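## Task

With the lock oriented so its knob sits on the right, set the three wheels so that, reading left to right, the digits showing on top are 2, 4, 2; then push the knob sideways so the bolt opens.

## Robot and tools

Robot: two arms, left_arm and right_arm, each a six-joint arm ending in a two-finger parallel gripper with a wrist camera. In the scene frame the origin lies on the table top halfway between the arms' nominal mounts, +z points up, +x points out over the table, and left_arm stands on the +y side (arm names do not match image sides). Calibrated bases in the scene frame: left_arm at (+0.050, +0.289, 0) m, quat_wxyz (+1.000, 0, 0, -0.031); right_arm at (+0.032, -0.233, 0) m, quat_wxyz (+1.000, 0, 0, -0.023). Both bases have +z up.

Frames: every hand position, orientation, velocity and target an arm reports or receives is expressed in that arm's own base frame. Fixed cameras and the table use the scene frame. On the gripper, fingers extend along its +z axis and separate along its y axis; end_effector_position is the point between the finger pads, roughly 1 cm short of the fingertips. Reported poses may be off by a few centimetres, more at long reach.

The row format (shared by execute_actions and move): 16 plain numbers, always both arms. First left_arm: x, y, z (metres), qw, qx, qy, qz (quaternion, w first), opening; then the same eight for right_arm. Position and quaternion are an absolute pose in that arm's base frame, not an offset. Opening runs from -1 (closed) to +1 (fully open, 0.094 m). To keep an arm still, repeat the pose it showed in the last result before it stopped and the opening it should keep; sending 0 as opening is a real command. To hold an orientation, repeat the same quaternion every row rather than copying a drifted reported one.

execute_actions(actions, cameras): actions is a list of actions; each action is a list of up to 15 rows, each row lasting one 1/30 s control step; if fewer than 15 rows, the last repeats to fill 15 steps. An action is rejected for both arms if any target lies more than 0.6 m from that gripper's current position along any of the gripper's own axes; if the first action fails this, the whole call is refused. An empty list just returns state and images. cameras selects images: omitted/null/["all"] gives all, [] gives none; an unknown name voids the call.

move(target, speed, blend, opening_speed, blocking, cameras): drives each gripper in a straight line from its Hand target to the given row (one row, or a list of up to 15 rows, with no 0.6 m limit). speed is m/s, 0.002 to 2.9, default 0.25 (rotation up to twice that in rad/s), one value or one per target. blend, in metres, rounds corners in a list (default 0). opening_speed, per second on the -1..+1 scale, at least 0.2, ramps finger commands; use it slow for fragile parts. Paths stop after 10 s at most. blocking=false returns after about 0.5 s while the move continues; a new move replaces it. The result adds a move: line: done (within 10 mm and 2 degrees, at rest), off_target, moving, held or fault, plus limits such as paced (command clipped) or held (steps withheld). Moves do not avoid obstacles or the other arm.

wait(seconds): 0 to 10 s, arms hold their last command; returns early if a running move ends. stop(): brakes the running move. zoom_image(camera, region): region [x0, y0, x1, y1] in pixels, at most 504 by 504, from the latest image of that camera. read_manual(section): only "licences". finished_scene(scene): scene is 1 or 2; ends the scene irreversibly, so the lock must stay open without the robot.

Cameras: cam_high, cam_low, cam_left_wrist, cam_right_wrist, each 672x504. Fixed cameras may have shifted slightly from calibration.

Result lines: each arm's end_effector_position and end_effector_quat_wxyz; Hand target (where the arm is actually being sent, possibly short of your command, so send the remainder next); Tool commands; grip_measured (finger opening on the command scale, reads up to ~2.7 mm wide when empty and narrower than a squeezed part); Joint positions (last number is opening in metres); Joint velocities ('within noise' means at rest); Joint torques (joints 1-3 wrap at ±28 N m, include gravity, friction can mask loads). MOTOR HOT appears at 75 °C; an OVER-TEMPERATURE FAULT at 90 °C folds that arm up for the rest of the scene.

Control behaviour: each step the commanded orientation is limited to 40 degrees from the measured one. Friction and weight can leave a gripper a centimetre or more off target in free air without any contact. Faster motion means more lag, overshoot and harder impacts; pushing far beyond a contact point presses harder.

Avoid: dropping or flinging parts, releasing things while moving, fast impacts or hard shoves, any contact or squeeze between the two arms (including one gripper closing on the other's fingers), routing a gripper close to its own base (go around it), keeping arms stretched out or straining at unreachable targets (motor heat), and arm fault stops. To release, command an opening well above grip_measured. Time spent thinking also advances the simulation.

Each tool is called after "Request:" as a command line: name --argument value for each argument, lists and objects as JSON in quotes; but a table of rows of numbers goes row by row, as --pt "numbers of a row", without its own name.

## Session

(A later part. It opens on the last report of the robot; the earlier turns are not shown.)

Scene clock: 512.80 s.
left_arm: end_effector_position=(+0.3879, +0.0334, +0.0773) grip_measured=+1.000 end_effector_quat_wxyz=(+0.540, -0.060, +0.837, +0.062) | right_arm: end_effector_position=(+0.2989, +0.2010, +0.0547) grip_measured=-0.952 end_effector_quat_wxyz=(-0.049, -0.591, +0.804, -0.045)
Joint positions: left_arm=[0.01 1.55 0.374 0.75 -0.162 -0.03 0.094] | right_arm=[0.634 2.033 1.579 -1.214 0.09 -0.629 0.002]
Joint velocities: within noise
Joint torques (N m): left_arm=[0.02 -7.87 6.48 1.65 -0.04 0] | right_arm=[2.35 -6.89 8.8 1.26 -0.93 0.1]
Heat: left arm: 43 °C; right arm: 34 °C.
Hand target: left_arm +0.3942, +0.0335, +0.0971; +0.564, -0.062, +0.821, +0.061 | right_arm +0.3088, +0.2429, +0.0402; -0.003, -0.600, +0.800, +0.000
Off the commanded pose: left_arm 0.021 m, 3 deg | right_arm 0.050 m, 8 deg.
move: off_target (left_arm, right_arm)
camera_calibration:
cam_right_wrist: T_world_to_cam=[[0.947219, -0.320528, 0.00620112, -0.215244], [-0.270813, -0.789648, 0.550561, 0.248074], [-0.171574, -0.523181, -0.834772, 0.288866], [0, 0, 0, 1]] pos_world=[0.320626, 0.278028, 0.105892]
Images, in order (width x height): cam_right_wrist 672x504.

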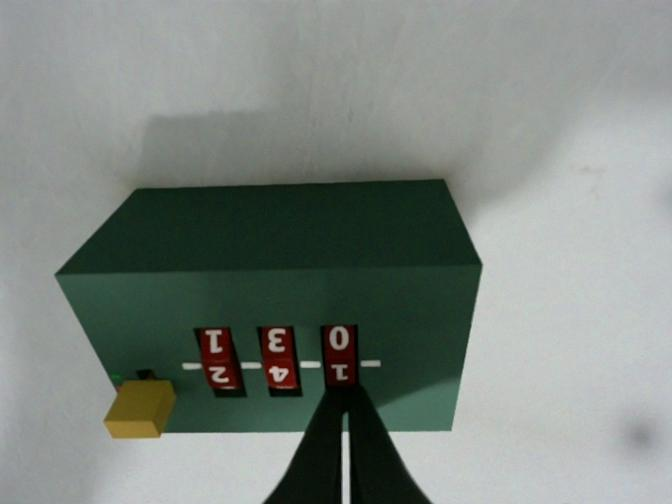

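Request:
move --pt "0.3945 0.0335 0.0972 0.564 -0.062 0.822 0.061 1 0.315 0.257 0.042 0 -0.599 0.801 0 -0.95" --speed 0.05 --cameras '["cam_right_wrist"]'

Request:
zoom_image --camera "cam_right_wrist" --region '[180, 320, 390, 460]'

Scene clock: 517.17 s.
left_arm: end_effector_position=(+0.3879, +0.0334, +0.0773) grip_measured=+1.000 end_effector_quat_wxyz=(+0.540, -0.060, +0.837, +0.062) | right_arm: end_effector_position=(+0.3111, +0.2470, +0.0466) grip_measured=-0.952 end_effector_quat_wxyz=(-0.006, -0.598, +0.801, -0.008)
Joint positions: left_arm=[0.01 1.55 0.374 0.75 -0.162 -0.03 0.094] | right_arm=[0.675 2.101 1.656 -1.138 0.015 -0.608 0.002]
Joint velocities: within noise
Joint torques (N m): left_arm=[0.01 -7.86 6.52 1.65 -0.04 0] | right_arm=[0.44 -9.76 9.02 0.19 -0.18 0.06]
Heat: left arm: 43 °C; right arm: 34 °C.
Hand target: left_arm +0.3942, +0.0335, +0.0971; +0.564, -0.062, +0.821, +0.061 | right_arm +0.3148, +0.2567, +0.0421; +0.000, -0.599, +0.801, +0.000
Off the commanded pose: left_arm 0.021 m, 3 deg | right_arm 0.012 m, 1 deg.
move: off_target (left_arm, right_arm)
camera_calibration:
cam_right_wrist: T_world_to_cam=[[0.952143, -0.305591, -0.00612065, -0.216617], [-0.269823, -0.849772, 0.452861, 0.311274], [-0.143591, -0.429537, -0.89156, 0.279081], [0, 0, 0, 1]] pos_world=[0.330313, 0.318191, 0.106528]
Images, in order (width x height): cam_right_wrist 672x504.

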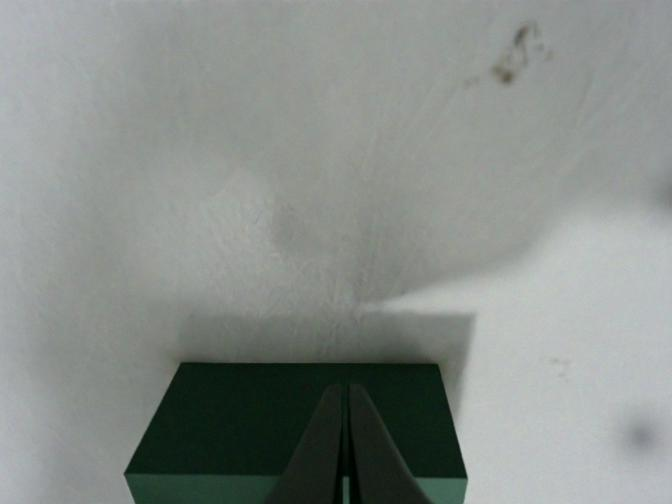

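Scaled by 2.400 from the camera's 672x504 image, which has a finer 960x720 frame.

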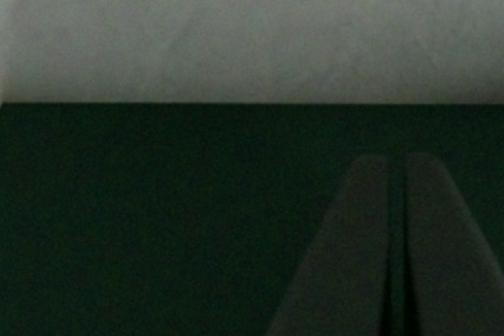

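Request:
move --pt "0.3945 0.0335 0.0972 0.564 -0.062 0.822 0.061 1 0.313 0.248 0.085 0 -0.599 0.801 0 -0.95" --pt "0.3945 0.0335 0.0972 0.564 -0.062 0.822 0.061 1 0.2975 0.195 0.080 0 -0.599 0.801 0 -0.95" --speed 0.12 --cameras '["cam_right_wrist"]'

Scene clock: 521.47 s.
left_arm: end_effector_position=(+0.3879, +0.0334, +0.0773) grip_measured=+1.000 end_effector_quat_wxyz=(+0.540, -0.060, +0.837, +0.062) | right_arm: end_effector_position=(+0.2963, +0.1926, +0.0684) grip_measured=-0.952 end_effector_quat_wxyz=(-0.024, -0.597, +0.802, -0.005)
Joint positions: left_arm=[0.01 1.55 0.374 0.75 -0.162 -0.03 0.094] | right_arm=[0.58 1.95 1.52 -1.189 0.012 -0.701 0.002]
Joint velocities: within noise
Joint torques (N m): left_arm=[-0.01 -7.86 6.49 1.64 -0.05 0] | right_arm=[-0.24 -14.82 5.98 0.16 -0.13 -0.02]
Heat: left arm: 43 °C; right arm: 35 °C.
Hand target: left_arm +0.3942, +0.0335, +0.0971; +0.564, -0.062, +0.821, +0.061 | right_arm +0.2975, +0.1949, +0.0799; +0.000, -0.599, +0.801, +0.000
Off the commanded pose: left_arm 0.021 m, 3 deg | right_arm 0.012 m, 3 deg.
move: off_target (left_arm, right_arm)
camera_calibration:
cam_right_wrist: T_world_to_cam=[[0.950912, -0.307831, -0.0317346, -0.216539], [-0.256449, -0.841255, 0.475945, 0.243997], [-0.173207, -0.444443, -0.878902, 0.283705], [0, 0, 0, 1]] pos_world=[0.317622, 0.264697, 0.126348]
Images, in order (width x height): cam_right_wrist 672x504.

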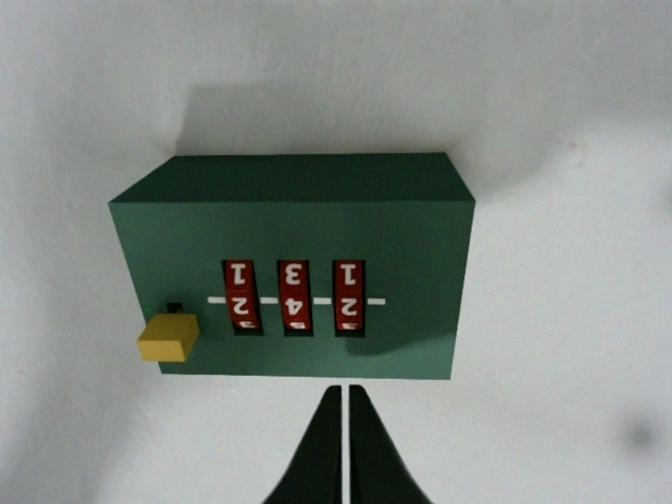

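Request:
zoom_image --camera "cam_right_wrist" --region '[120, 240, 400, 370]'

Scaled by 1.800 from the camera's 672x504 image, which has a finer 960x720 frame.

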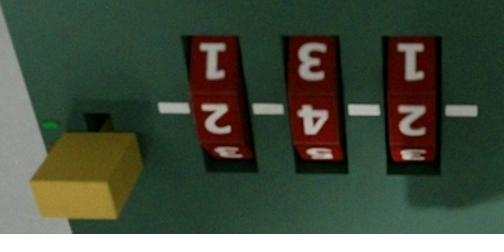

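Request:
move --pt "0.3945 0.0335 0.0972 0.564 -0.062 0.822 0.061 1 0.252 0.189 0.085 0 -0.599 0.801 0 -1" --pt "0.3945 0.0335 0.0972 0.564 -0.062 0.822 0.061 1 0.251 0.189 0.046 0 -0.599 0.801 0 -1" --speed 0.1 --cameras '["cam_right_wrist"]'

Scene clock: 531.07 s.
left_arm: end_effector_position=(+0.3879, +0.0334, +0.0773) grip_measured=+1.000 end_effector_quat_wxyz=(+0.540, -0.060, +0.837, +0.062) | right_arm: end_effector_position=(+0.2524, +0.1853, +0.0476) grip_measured=-0.991 end_effector_quat_wxyz=(-0.005, -0.598, +0.801, -0.005)
Joint positions: left_arm=[0.01 1.55 0.374 0.75 -0.162 -0.03 0.094] | right_arm=[0.636 1.787 1.222 -1.015 0.011 -0.647 0]
Joint velocities: within noise
Joint torques (N m): left_arm=[0.01 -7.84 6.5 1.65 -0.04 0] | right_arm=[0.43 -9.1 6.09 0.32 -0.13 0.08]
Heat: left arm: 43 °C; right arm: 35 °C.
Hand target: left_arm +0.3942, +0.0335, +0.0971; +0.564, -0.062, +0.821, +0.061 | right_arm +0.2510, +0.1890, +0.0461; +0.000, -0.599, +0.801, +0.000
Off the commanded pose: left_arm 0.021 m, 3 deg | right_arm 0.004 m, 1 deg.
move: off_target (left_arm)
camera_calibration:
cam_right_wrist: T_world_to_cam=[[0.95223, -0.305272, -0.00820563, -0.179577], [-0.269299, -0.852086, 0.448806, 0.243006], [-0.143999, -0.425156, -0.893592, 0.244258], [0, 0, 0, 1]] pos_world=[0.271613, 0.25609, 0.107731]
Images, in order (width x height): cam_right_wrist 672x504.

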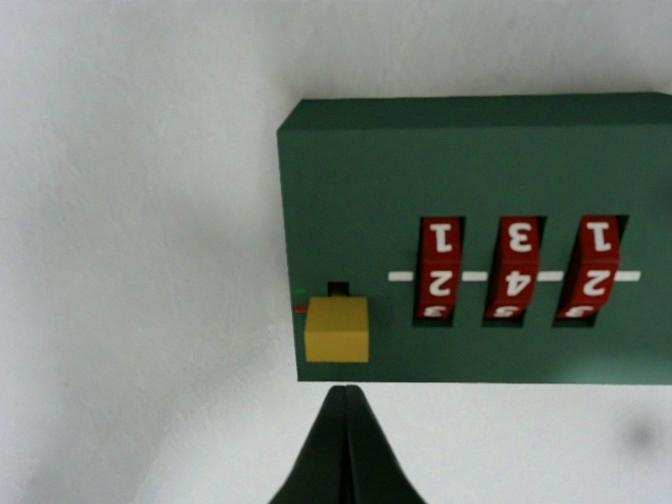

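Request:
move --pt "0.3945 0.0335 0.0972 0.564 -0.062 0.822 0.061 1 0.2495 0.187 0.059 0 -0.599 0.801 0 -1" --speed 0.05 --cameras '["cam_right_wrist"]'

Scene clock: 534.17 s.
left_arm: end_effector_position=(+0.3879, +0.0334, +0.0773) grip_measured=+1.000 end_effector_quat_wxyz=(+0.540, -0.060, +0.837, +0.062) | right_arm: end_effector_position=(+0.2489, +0.1827, +0.0477) grip_measured=-0.991 end_effector_quat_wxyz=(-0.013, -0.598, +0.801, -0.005)
Joint positions: left_arm=[0.01 1.55 0.374 0.75 -0.162 -0.03 0.094] | right_arm=[0.636 1.787 1.222 -1.033 0.011 -0.647 0]
Joint velocities: within noise
Joint torques (N m): left_arm=[-0.01 -7.87 6.49 1.65 -0.05 0] | right_arm=[0.27 -11.41 8.06 -0.13 -0.11 0.06]
Heat: left arm: 43 °C; right arm: 35 °C.
Hand target: left_arm +0.3942, +0.0335, +0.0971; +0.564, -0.062, +0.821, +0.061 | right_arm +0.2494, +0.1869, +0.0588; +0.000, -0.599, +0.801, +0.000
Off the commanded pose: left_arm 0.021 m, 3 deg | right_arm 0.012 m, 2 deg.
move: off_target (left_arm, right_arm)
camera_calibration:
cam_right_wrist: T_world_to_cam=[[0.952048, -0.305389, -0.0185116, -0.176511], [-0.262828, -0.847337, 0.461456, 0.23679], [-0.156609, -0.434463, -0.88697, 0.24733], [0, 0, 0, 1]] pos_world=[0.269017, 0.254192, 0.106838]
Images, in order (width x height): cam_right_wrist 672x504.

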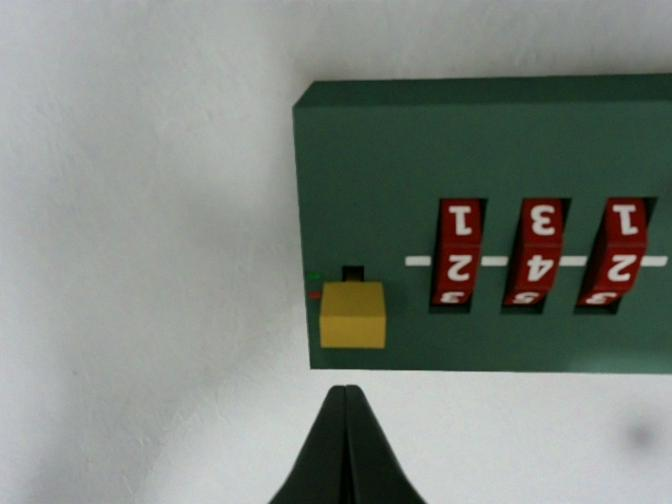

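Request:
move --pt "0.3945 0.0335 0.0972 0.564 -0.062 0.822 0.061 1 0.2512 0.188 0.072 0 -0.599 0.801 0 -1" --pt "0.3945 0.0335 0.0972 0.564 -0.062 0.822 0.061 1 0.2512 0.188 0.053 0 -0.599 0.801 0 -1" --speed 0.05 --cameras '["cam_right_wrist"]'

Scene clock: 537.13 s.
left_arm: end_effector_position=(+0.3879, +0.0334, +0.0773) grip_measured=+1.000 end_effector_quat_wxyz=(+0.540, -0.060, +0.837, +0.062) | right_arm: end_effector_position=(+0.2516, +0.1847, +0.0518) grip_measured=-0.991 end_effector_quat_wxyz=(-0.009, -0.598, +0.801, -0.005)
Joint positions: left_arm=[0.01 1.55 0.374 0.75 -0.162 -0.03 0.094] | right_arm=[0.636 1.787 1.239 -1.042 0.011 -0.647 0]
Joint velocities: within noise
Joint torques (N m): left_arm=[-0.01 -7.84 6.48 1.65 -0.05 -0.01] | right_arm=[0.21 -10.1 6.02 0.18 -0.13 0.05]
Heat: left arm: 43 °C; right arm: 35 °C.
Hand target: left_arm +0.3942, +0.0335, +0.0971; +0.564, -0.062, +0.821, +0.061 | right_arm +0.2511, +0.1880, +0.0530; +0.000, -0.599, +0.801, +0.000
Off the commanded pose: left_arm 0.021 m, 3 deg | right_arm 0.004 m, 1 deg.
move: off_target (left_arm)
camera_calibration:
cam_right_wrist: T_world_to_cam=[[0.952156, -0.305303, -0.0137407, -0.178679], [-0.265817, -0.849522, 0.455691, 0.238725], [-0.150797, -0.430237, -0.890032, 0.250187], [0, 0, 0, 1]] pos_world=[0.271315, 0.255891, 0.111435]
Images, in order (width x height): cam_right_wrist 672x504.

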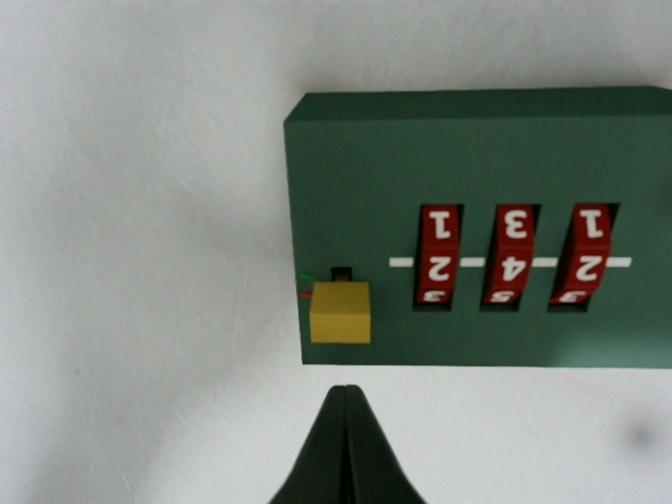

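Request:
move --pt "0.3945 0.0335 0.0972 0.564 -0.062 0.822 0.061 1 0.2587 0.216 0.056 0 -0.599 0.801 0 -1" --speed 0.05 --cameras '["cam_right_wrist"]'

Scene clock: 540.60 s.
left_arm: end_effector_position=(+0.3879, +0.0334, +0.0773) grip_measured=+1.000 end_effector_quat_wxyz=(+0.540, -0.060, +0.837, +0.062) | right_arm: end_effector_position=(+0.2557, +0.2061, +0.0570) grip_measured=-0.991 end_effector_quat_wxyz=(-0.003, -0.597, +0.802, -0.006)
Joint positions: left_arm=[0.01 1.55 0.374 0.75 -0.162 -0.03 0.094] | right_arm=[0.682 1.829 1.314 -1.062 0.012 -0.596 0]
Joint velocities: within noise
Joint torques (N m): left_arm=[0.01 -7.86 6.5 1.64 -0.04 0] | right_arm=[0.81 -7.31 9.39 0.11 -0.14 0.09]
Heat: left arm: 43 °C; right arm: 35 °C.
Hand target: left_arm +0.3942, +0.0335, +0.0971; +0.564, -0.062, +0.821, +0.061 | right_arm +0.2584, +0.2158, +0.0560; +0.000, -0.599, +0.801, +0.000
Off the commanded pose: left_arm 0.021 m, 3 deg | right_arm 0.010 m, 1 deg.
move: off_target (left_arm)
camera_calibration:
cam_right_wrist: T_world_to_cam=[[0.950874, -0.30954, -0.00479965, -0.175358], [-0.274786, -0.851052, 0.447441, 0.258711], [-0.142586, -0.424141, -0.894301, 0.261464], [0, 0, 0, 1]] pos_world=[0.275115, 0.276794, 0.117228]
Images, in order (width x height): cam_right_wrist 672x504.

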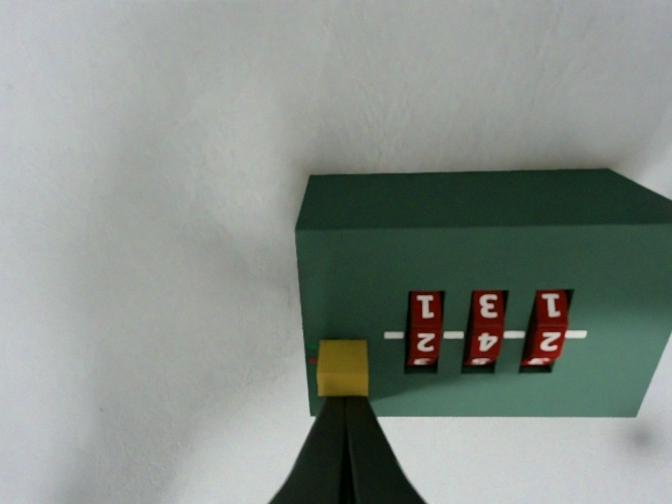

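Request:
move --pt "0.3945 0.0335 0.0972 0.564 -0.062 0.822 0.061 1 0.2635 0.232 0.055 0 -0.599 0.801 0 -1" --speed 0.05 --cameras '["cam_right_wrist"]'

Request:
zoom_image --camera "cam_right_wrist" --region '[280, 280, 480, 440]'

Scene clock: 545.73 s.
left_arm: end_effector_position=(+0.3879, +0.0334, +0.0773) grip_measured=+1.000 end_effector_quat_wxyz=(+0.540, -0.060, +0.837, +0.062) | right_arm: end_effector_position=(+0.2560, +0.2078, +0.0577) grip_measured=-0.991 end_effector_quat_wxyz=(-0.025, -0.594, +0.804, -0.021)
Joint positions: left_arm=[0.01 1.55 0.374 0.75 -0.162 -0.03 0.094] | right_arm=[0.7 1.875 1.375 -1.123 0.04 -0.571 0]
Joint velocities: within noise
Joint torques (N m): left_arm=[0.01 -7.84 6.5 1.64 -0.04 0] | right_arm=[1.47 -7.35 9.68 0.53 -0.42 0.04]
Heat: left arm: 43 °C; right arm: 35 °C.
Hand target: left_arm +0.3942, +0.0335, +0.0971; +0.564, -0.062, +0.821, +0.061 | right_arm +0.2626, +0.2312, +0.0561; +0.000, -0.599, +0.800, +0.000
Off the commanded pose: left_arm 0.021 m, 3 deg | right_arm 0.025 m, 4 deg.
move: off_target (left_arm, right_arm)
camera_calibration:
cam_right_wrist: T_world_to_cam=[[0.948639, -0.31632, -0.00502931, -0.173141], [-0.272698, -0.82567, 0.493867, 0.251427], [-0.160372, -0.46713, -0.869523, 0.275047], [0, 0, 0, 1]] pos_world=[0.276922, 0.281311, 0.114117]
Images, in order (width x height): cam_right_wrist 672x504.

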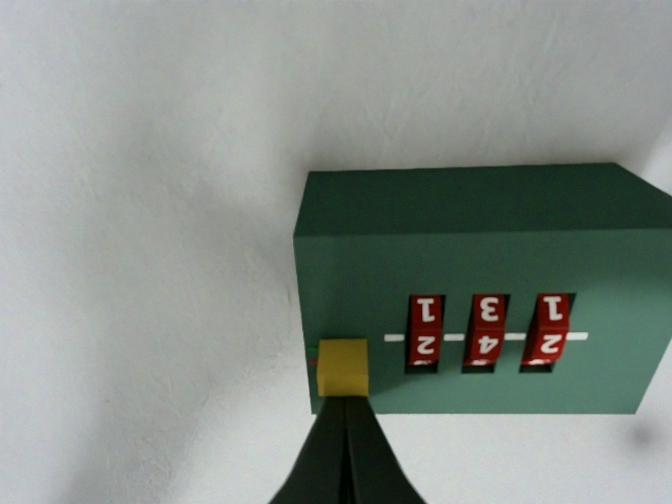

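Scaled by 2.520 from the camera's 672x504 image, which has a finer 960x720 frame.

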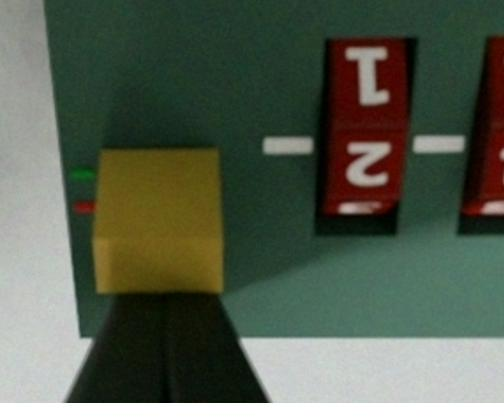

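Request:
move --pt "0.3945 0.0335 0.0972 0.564 -0.062 0.822 0.061 1 0.2535 0.195 0.058 0 -0.599 0.801 0 -1" --pt "0.3945 0.0335 0.0972 0.564 -0.062 0.822 0.061 1 0.2512 0.186 0.090 0 -0.599 0.801 0 -1" --speed 0.1

Request:
zoom_image --camera "cam_right_wrist" --region '[250, 180, 650, 400]'

Scene clock: 549.83 s.
left_arm: end_effector_position=(+0.3879, +0.0334, +0.0773) grip_measured=+1.000 end_effector_quat_wxyz=(+0.540, -0.060, +0.837, +0.062) | right_arm: end_effector_position=(+0.2471, +0.1824, +0.0733) grip_measured=-0.991 end_effector_quat_wxyz=(-0.023, -0.599, +0.800, -0.007)
Joint positions: left_arm=[0.01 1.55 0.374 0.75 -0.162 -0.03 0.094] | right_arm=[0.641 1.772 1.309 -1.153 0.015 -0.645 0]
Joint velocities: within noise
Joint torques (N m): left_arm=[-0.02 -7.86 6.48 1.64 -0.04 0] | right_arm=[-0.54 -12.33 9.05 -0.13 -0.16 -0.03]
Heat: left arm: 43 °C; right arm: 35 °C.
Hand target: left_arm +0.3942, +0.0335, +0.0971; +0.564, -0.062, +0.821, +0.061 | right_arm +0.2509, +0.1858, +0.0896; +0.000, -0.599, +0.801, +0.000
Off the commanded pose: left_arm 0.021 m, 3 deg | right_arm 0.018 m, 3 deg.
move: off_target (left_arm, right_arm)
camera_calibration:
cam_left_wrist: T_world_to_cam=[[0.168182, -0.985565, -0.0193809, -0.0323057], [-0.761438, -0.117399, -0.637518, 0.384386], [0.626041, 0.121976, -0.770192, -0.102069], [0, 0, 0, 1]] pos_world=[0.362018, 0.0257371, 0.165814]
cam_right_wrist: T_world_to_cam=[[0.952607, -0.303036, -0.0266228, -0.174327], [-0.25425, -0.841174, 0.477266, 0.219803], [-0.167023, -0.447878, -0.878356, 0.274021], [0, 0, 0, 1]] pos_world=[0.267718, 0.254793, 0.131142]

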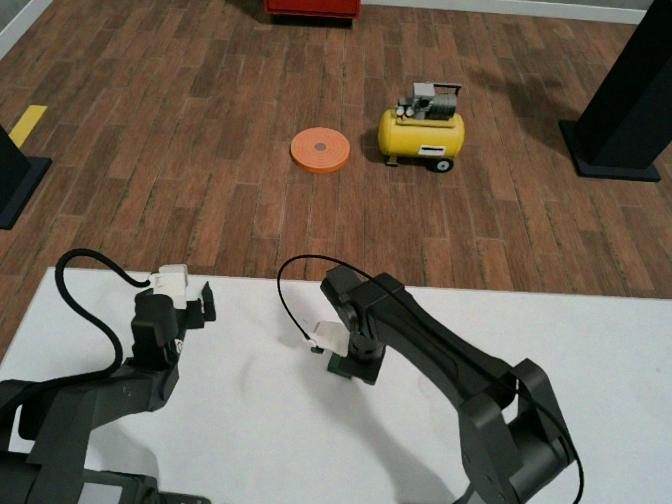

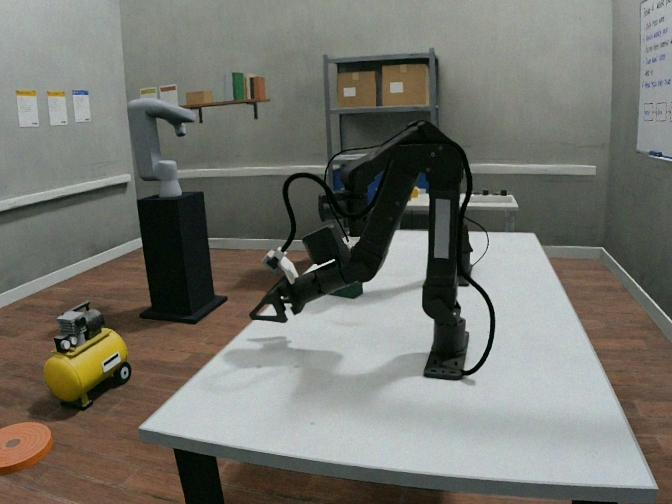

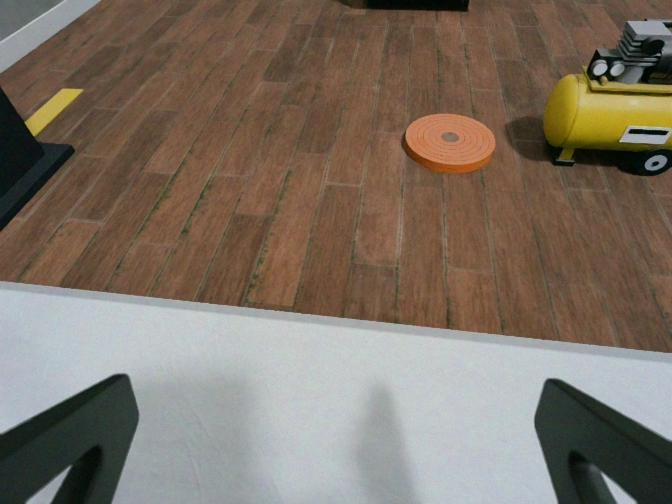

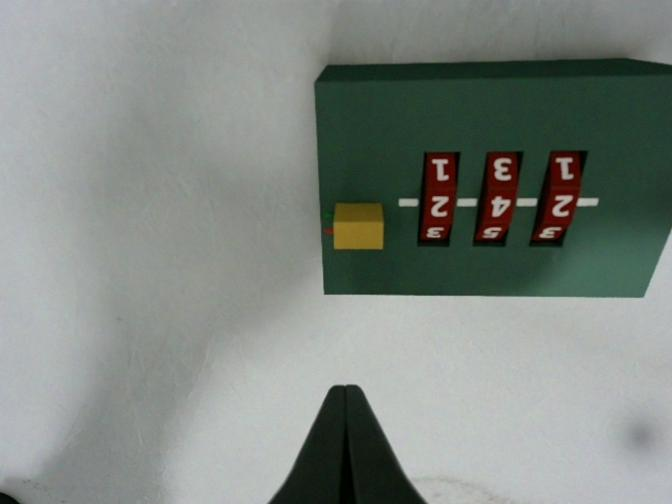

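Scaled by 1.260 from the camera's 672x504 image, which has a finer 960x720 frame.

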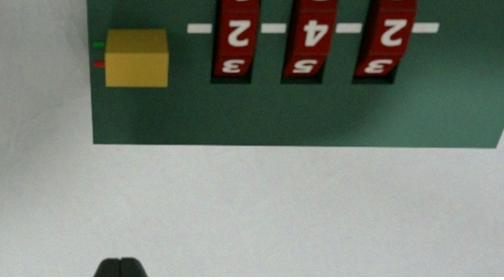

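Request:
move --pt "0.3945 0.0335 0.0972 0.564 -0.062 0.822 0.061 1 0.2515 0.188 0.075 0 -0.599 0.801 0 -1" --pt "0.3945 0.0335 0.0972 0.564 -0.062 0.822 0.061 1 0.2515 0.188 0.053 0 -0.599 0.801 0 -1" --pt "0.3945 0.0335 0.0972 0.564 -0.062 0.822 0.061 1 0.2605 0.222 0.056 0 -0.599 0.801 0 -1" --pt "0.3945 0.0335 0.0972 0.564 -0.062 0.822 0.061 1 0.2685 0.250 0.054 0 -0.599 0.801 0 -1" --speed 0.06 --cameras '["cam_right_wrist"]'

Request:
zoom_image --camera "cam_right_wrist" --region '[280, 280, 480, 440]'

Scene clock: 556.97 s.
left_arm: end_effector_position=(+0.3879, +0.0334, +0.0773) grip_measured=+1.000 end_effector_quat_wxyz=(+0.540, -0.060, +0.837, +0.062) | right_arm: end_effector_position=(+0.2551, +0.2085, +0.0580) grip_measured=-0.991 end_effector_quat_wxyz=(-0.052, -0.592, +0.804, -0.039)
Joint positions: left_arm=[0.01 1.55 0.374 0.75 -0.162 -0.03 0.094] | right_arm=[0.72 1.929 1.442 -1.196 0.069 -0.546 0]
Joint velocities: within noise
Joint torques (N m): left_arm=[0.02 -7.86 6.49 1.64 -0.05 0] | right_arm=[2.03 -7.95 10.52 0.95 -0.74 0.09]
Heat: left arm: 43 °C; right arm: 35 °C.
Hand target: left_arm +0.3942, +0.0335, +0.0971; +0.564, -0.062, +0.821, +0.061 | right_arm +0.2664, +0.2477, +0.0575; -0.001, -0.601, +0.800, +0.000
Off the commanded pose: left_arm 0.021 m, 3 deg | right_arm 0.044 m, 8 deg.
move: off_target (left_arm, right_arm)
camera_calibration:
cam_right_wrist: T_world_to_cam=[[0.947492, -0.31969, -0.00754057, -0.170854], [-0.263008, -0.79248, 0.550275, 0.238909], [-0.181893, -0.519398, -0.834949, 0.28979], [0, 0, 0, 1]] pos_world=[0.277428, 0.285227, 0.109206]
Images, in order (width x height): cam_right_wrist 672x504.

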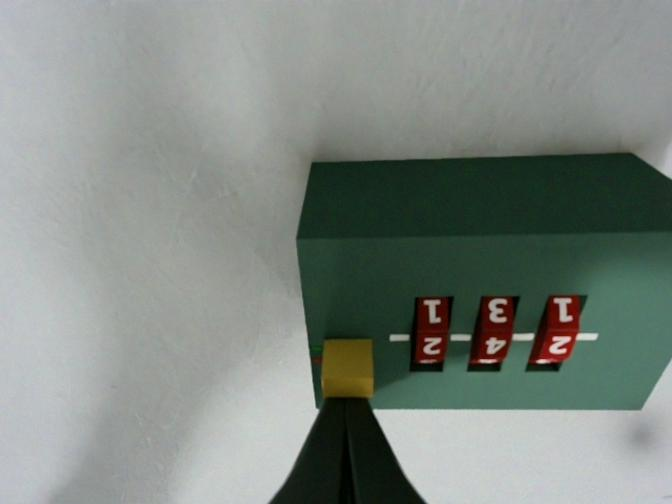

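Scaled by 2.520 from the camera's 672x504 image, which has a finer 960x720 frame.

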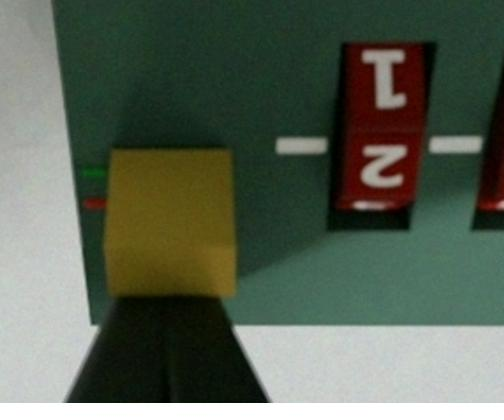

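Request:
move --pt "0.3945 0.0335 0.0972 0.564 -0.062 0.822 0.061 1 0.2535 0.193 0.060 0 -0.599 0.801 0 -1" --pt "0.3945 0.0335 0.0972 0.564 -0.062 0.822 0.061 1 0.253 0.188 0.110 0 -0.599 0.801 0 -1" --speed 0.1 --cameras '["cam_right_wrist"]'

Request:
finished_scene --scene 1

Scene clock: 561.47 s.
left_arm: end_effector_position=(+0.3879, +0.0334, +0.0773) grip_measured=+1.000 end_effector_quat_wxyz=(+0.540, -0.060, +0.837, +0.062) | right_arm: end_effector_position=(+0.2499, +0.1859, +0.0941) grip_measured=-0.991 end_effector_quat_wxyz=(-0.021, -0.600, +0.799, -0.007)
Joint positions: left_arm=[0.01 1.55 0.374 0.75 -0.162 -0.03 0.094] | right_arm=[0.645 1.771 1.391 -1.234 0.015 -0.643 0]
Joint velocities: within noise
Joint torques (N m): left_arm=[0.02 -7.86 6.49 1.64 -0.04 -0.01] | right_arm=[-0.65 -12.25 9.01 -0.14 -0.14 -0.03]
Heat: left arm: 43 °C; right arm: 35 °C.
Hand target: left_arm +0.3942, +0.0335, +0.0971; +0.564, -0.062, +0.821, +0.061 | right_arm +0.2528, +0.1878, +0.1098; +0.000, -0.599, +0.801, +0.000
Off the commanded pose: left_arm 0.021 m, 3 deg | right_arm 0.016 m, 3 deg.
move: off_target (left_arm, right_arm)
camera_calibration:
cam_right_wrist: T_world_to_cam=[[0.953258, -0.301178, -0.0242952, -0.176221], [-0.254148, -0.842692, 0.474635, 0.214017], [-0.163423, -0.446276, -0.879847, 0.293349], [0, 0, 0, 1]] pos_world=[0.270317, 0.258191, 0.152241]
Images, in order (width x height): cam_right_wrist 672x504.

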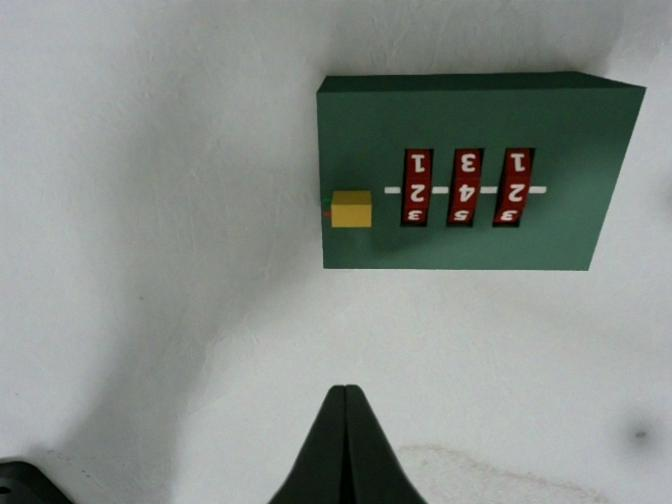

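The scene is finished: the task was done.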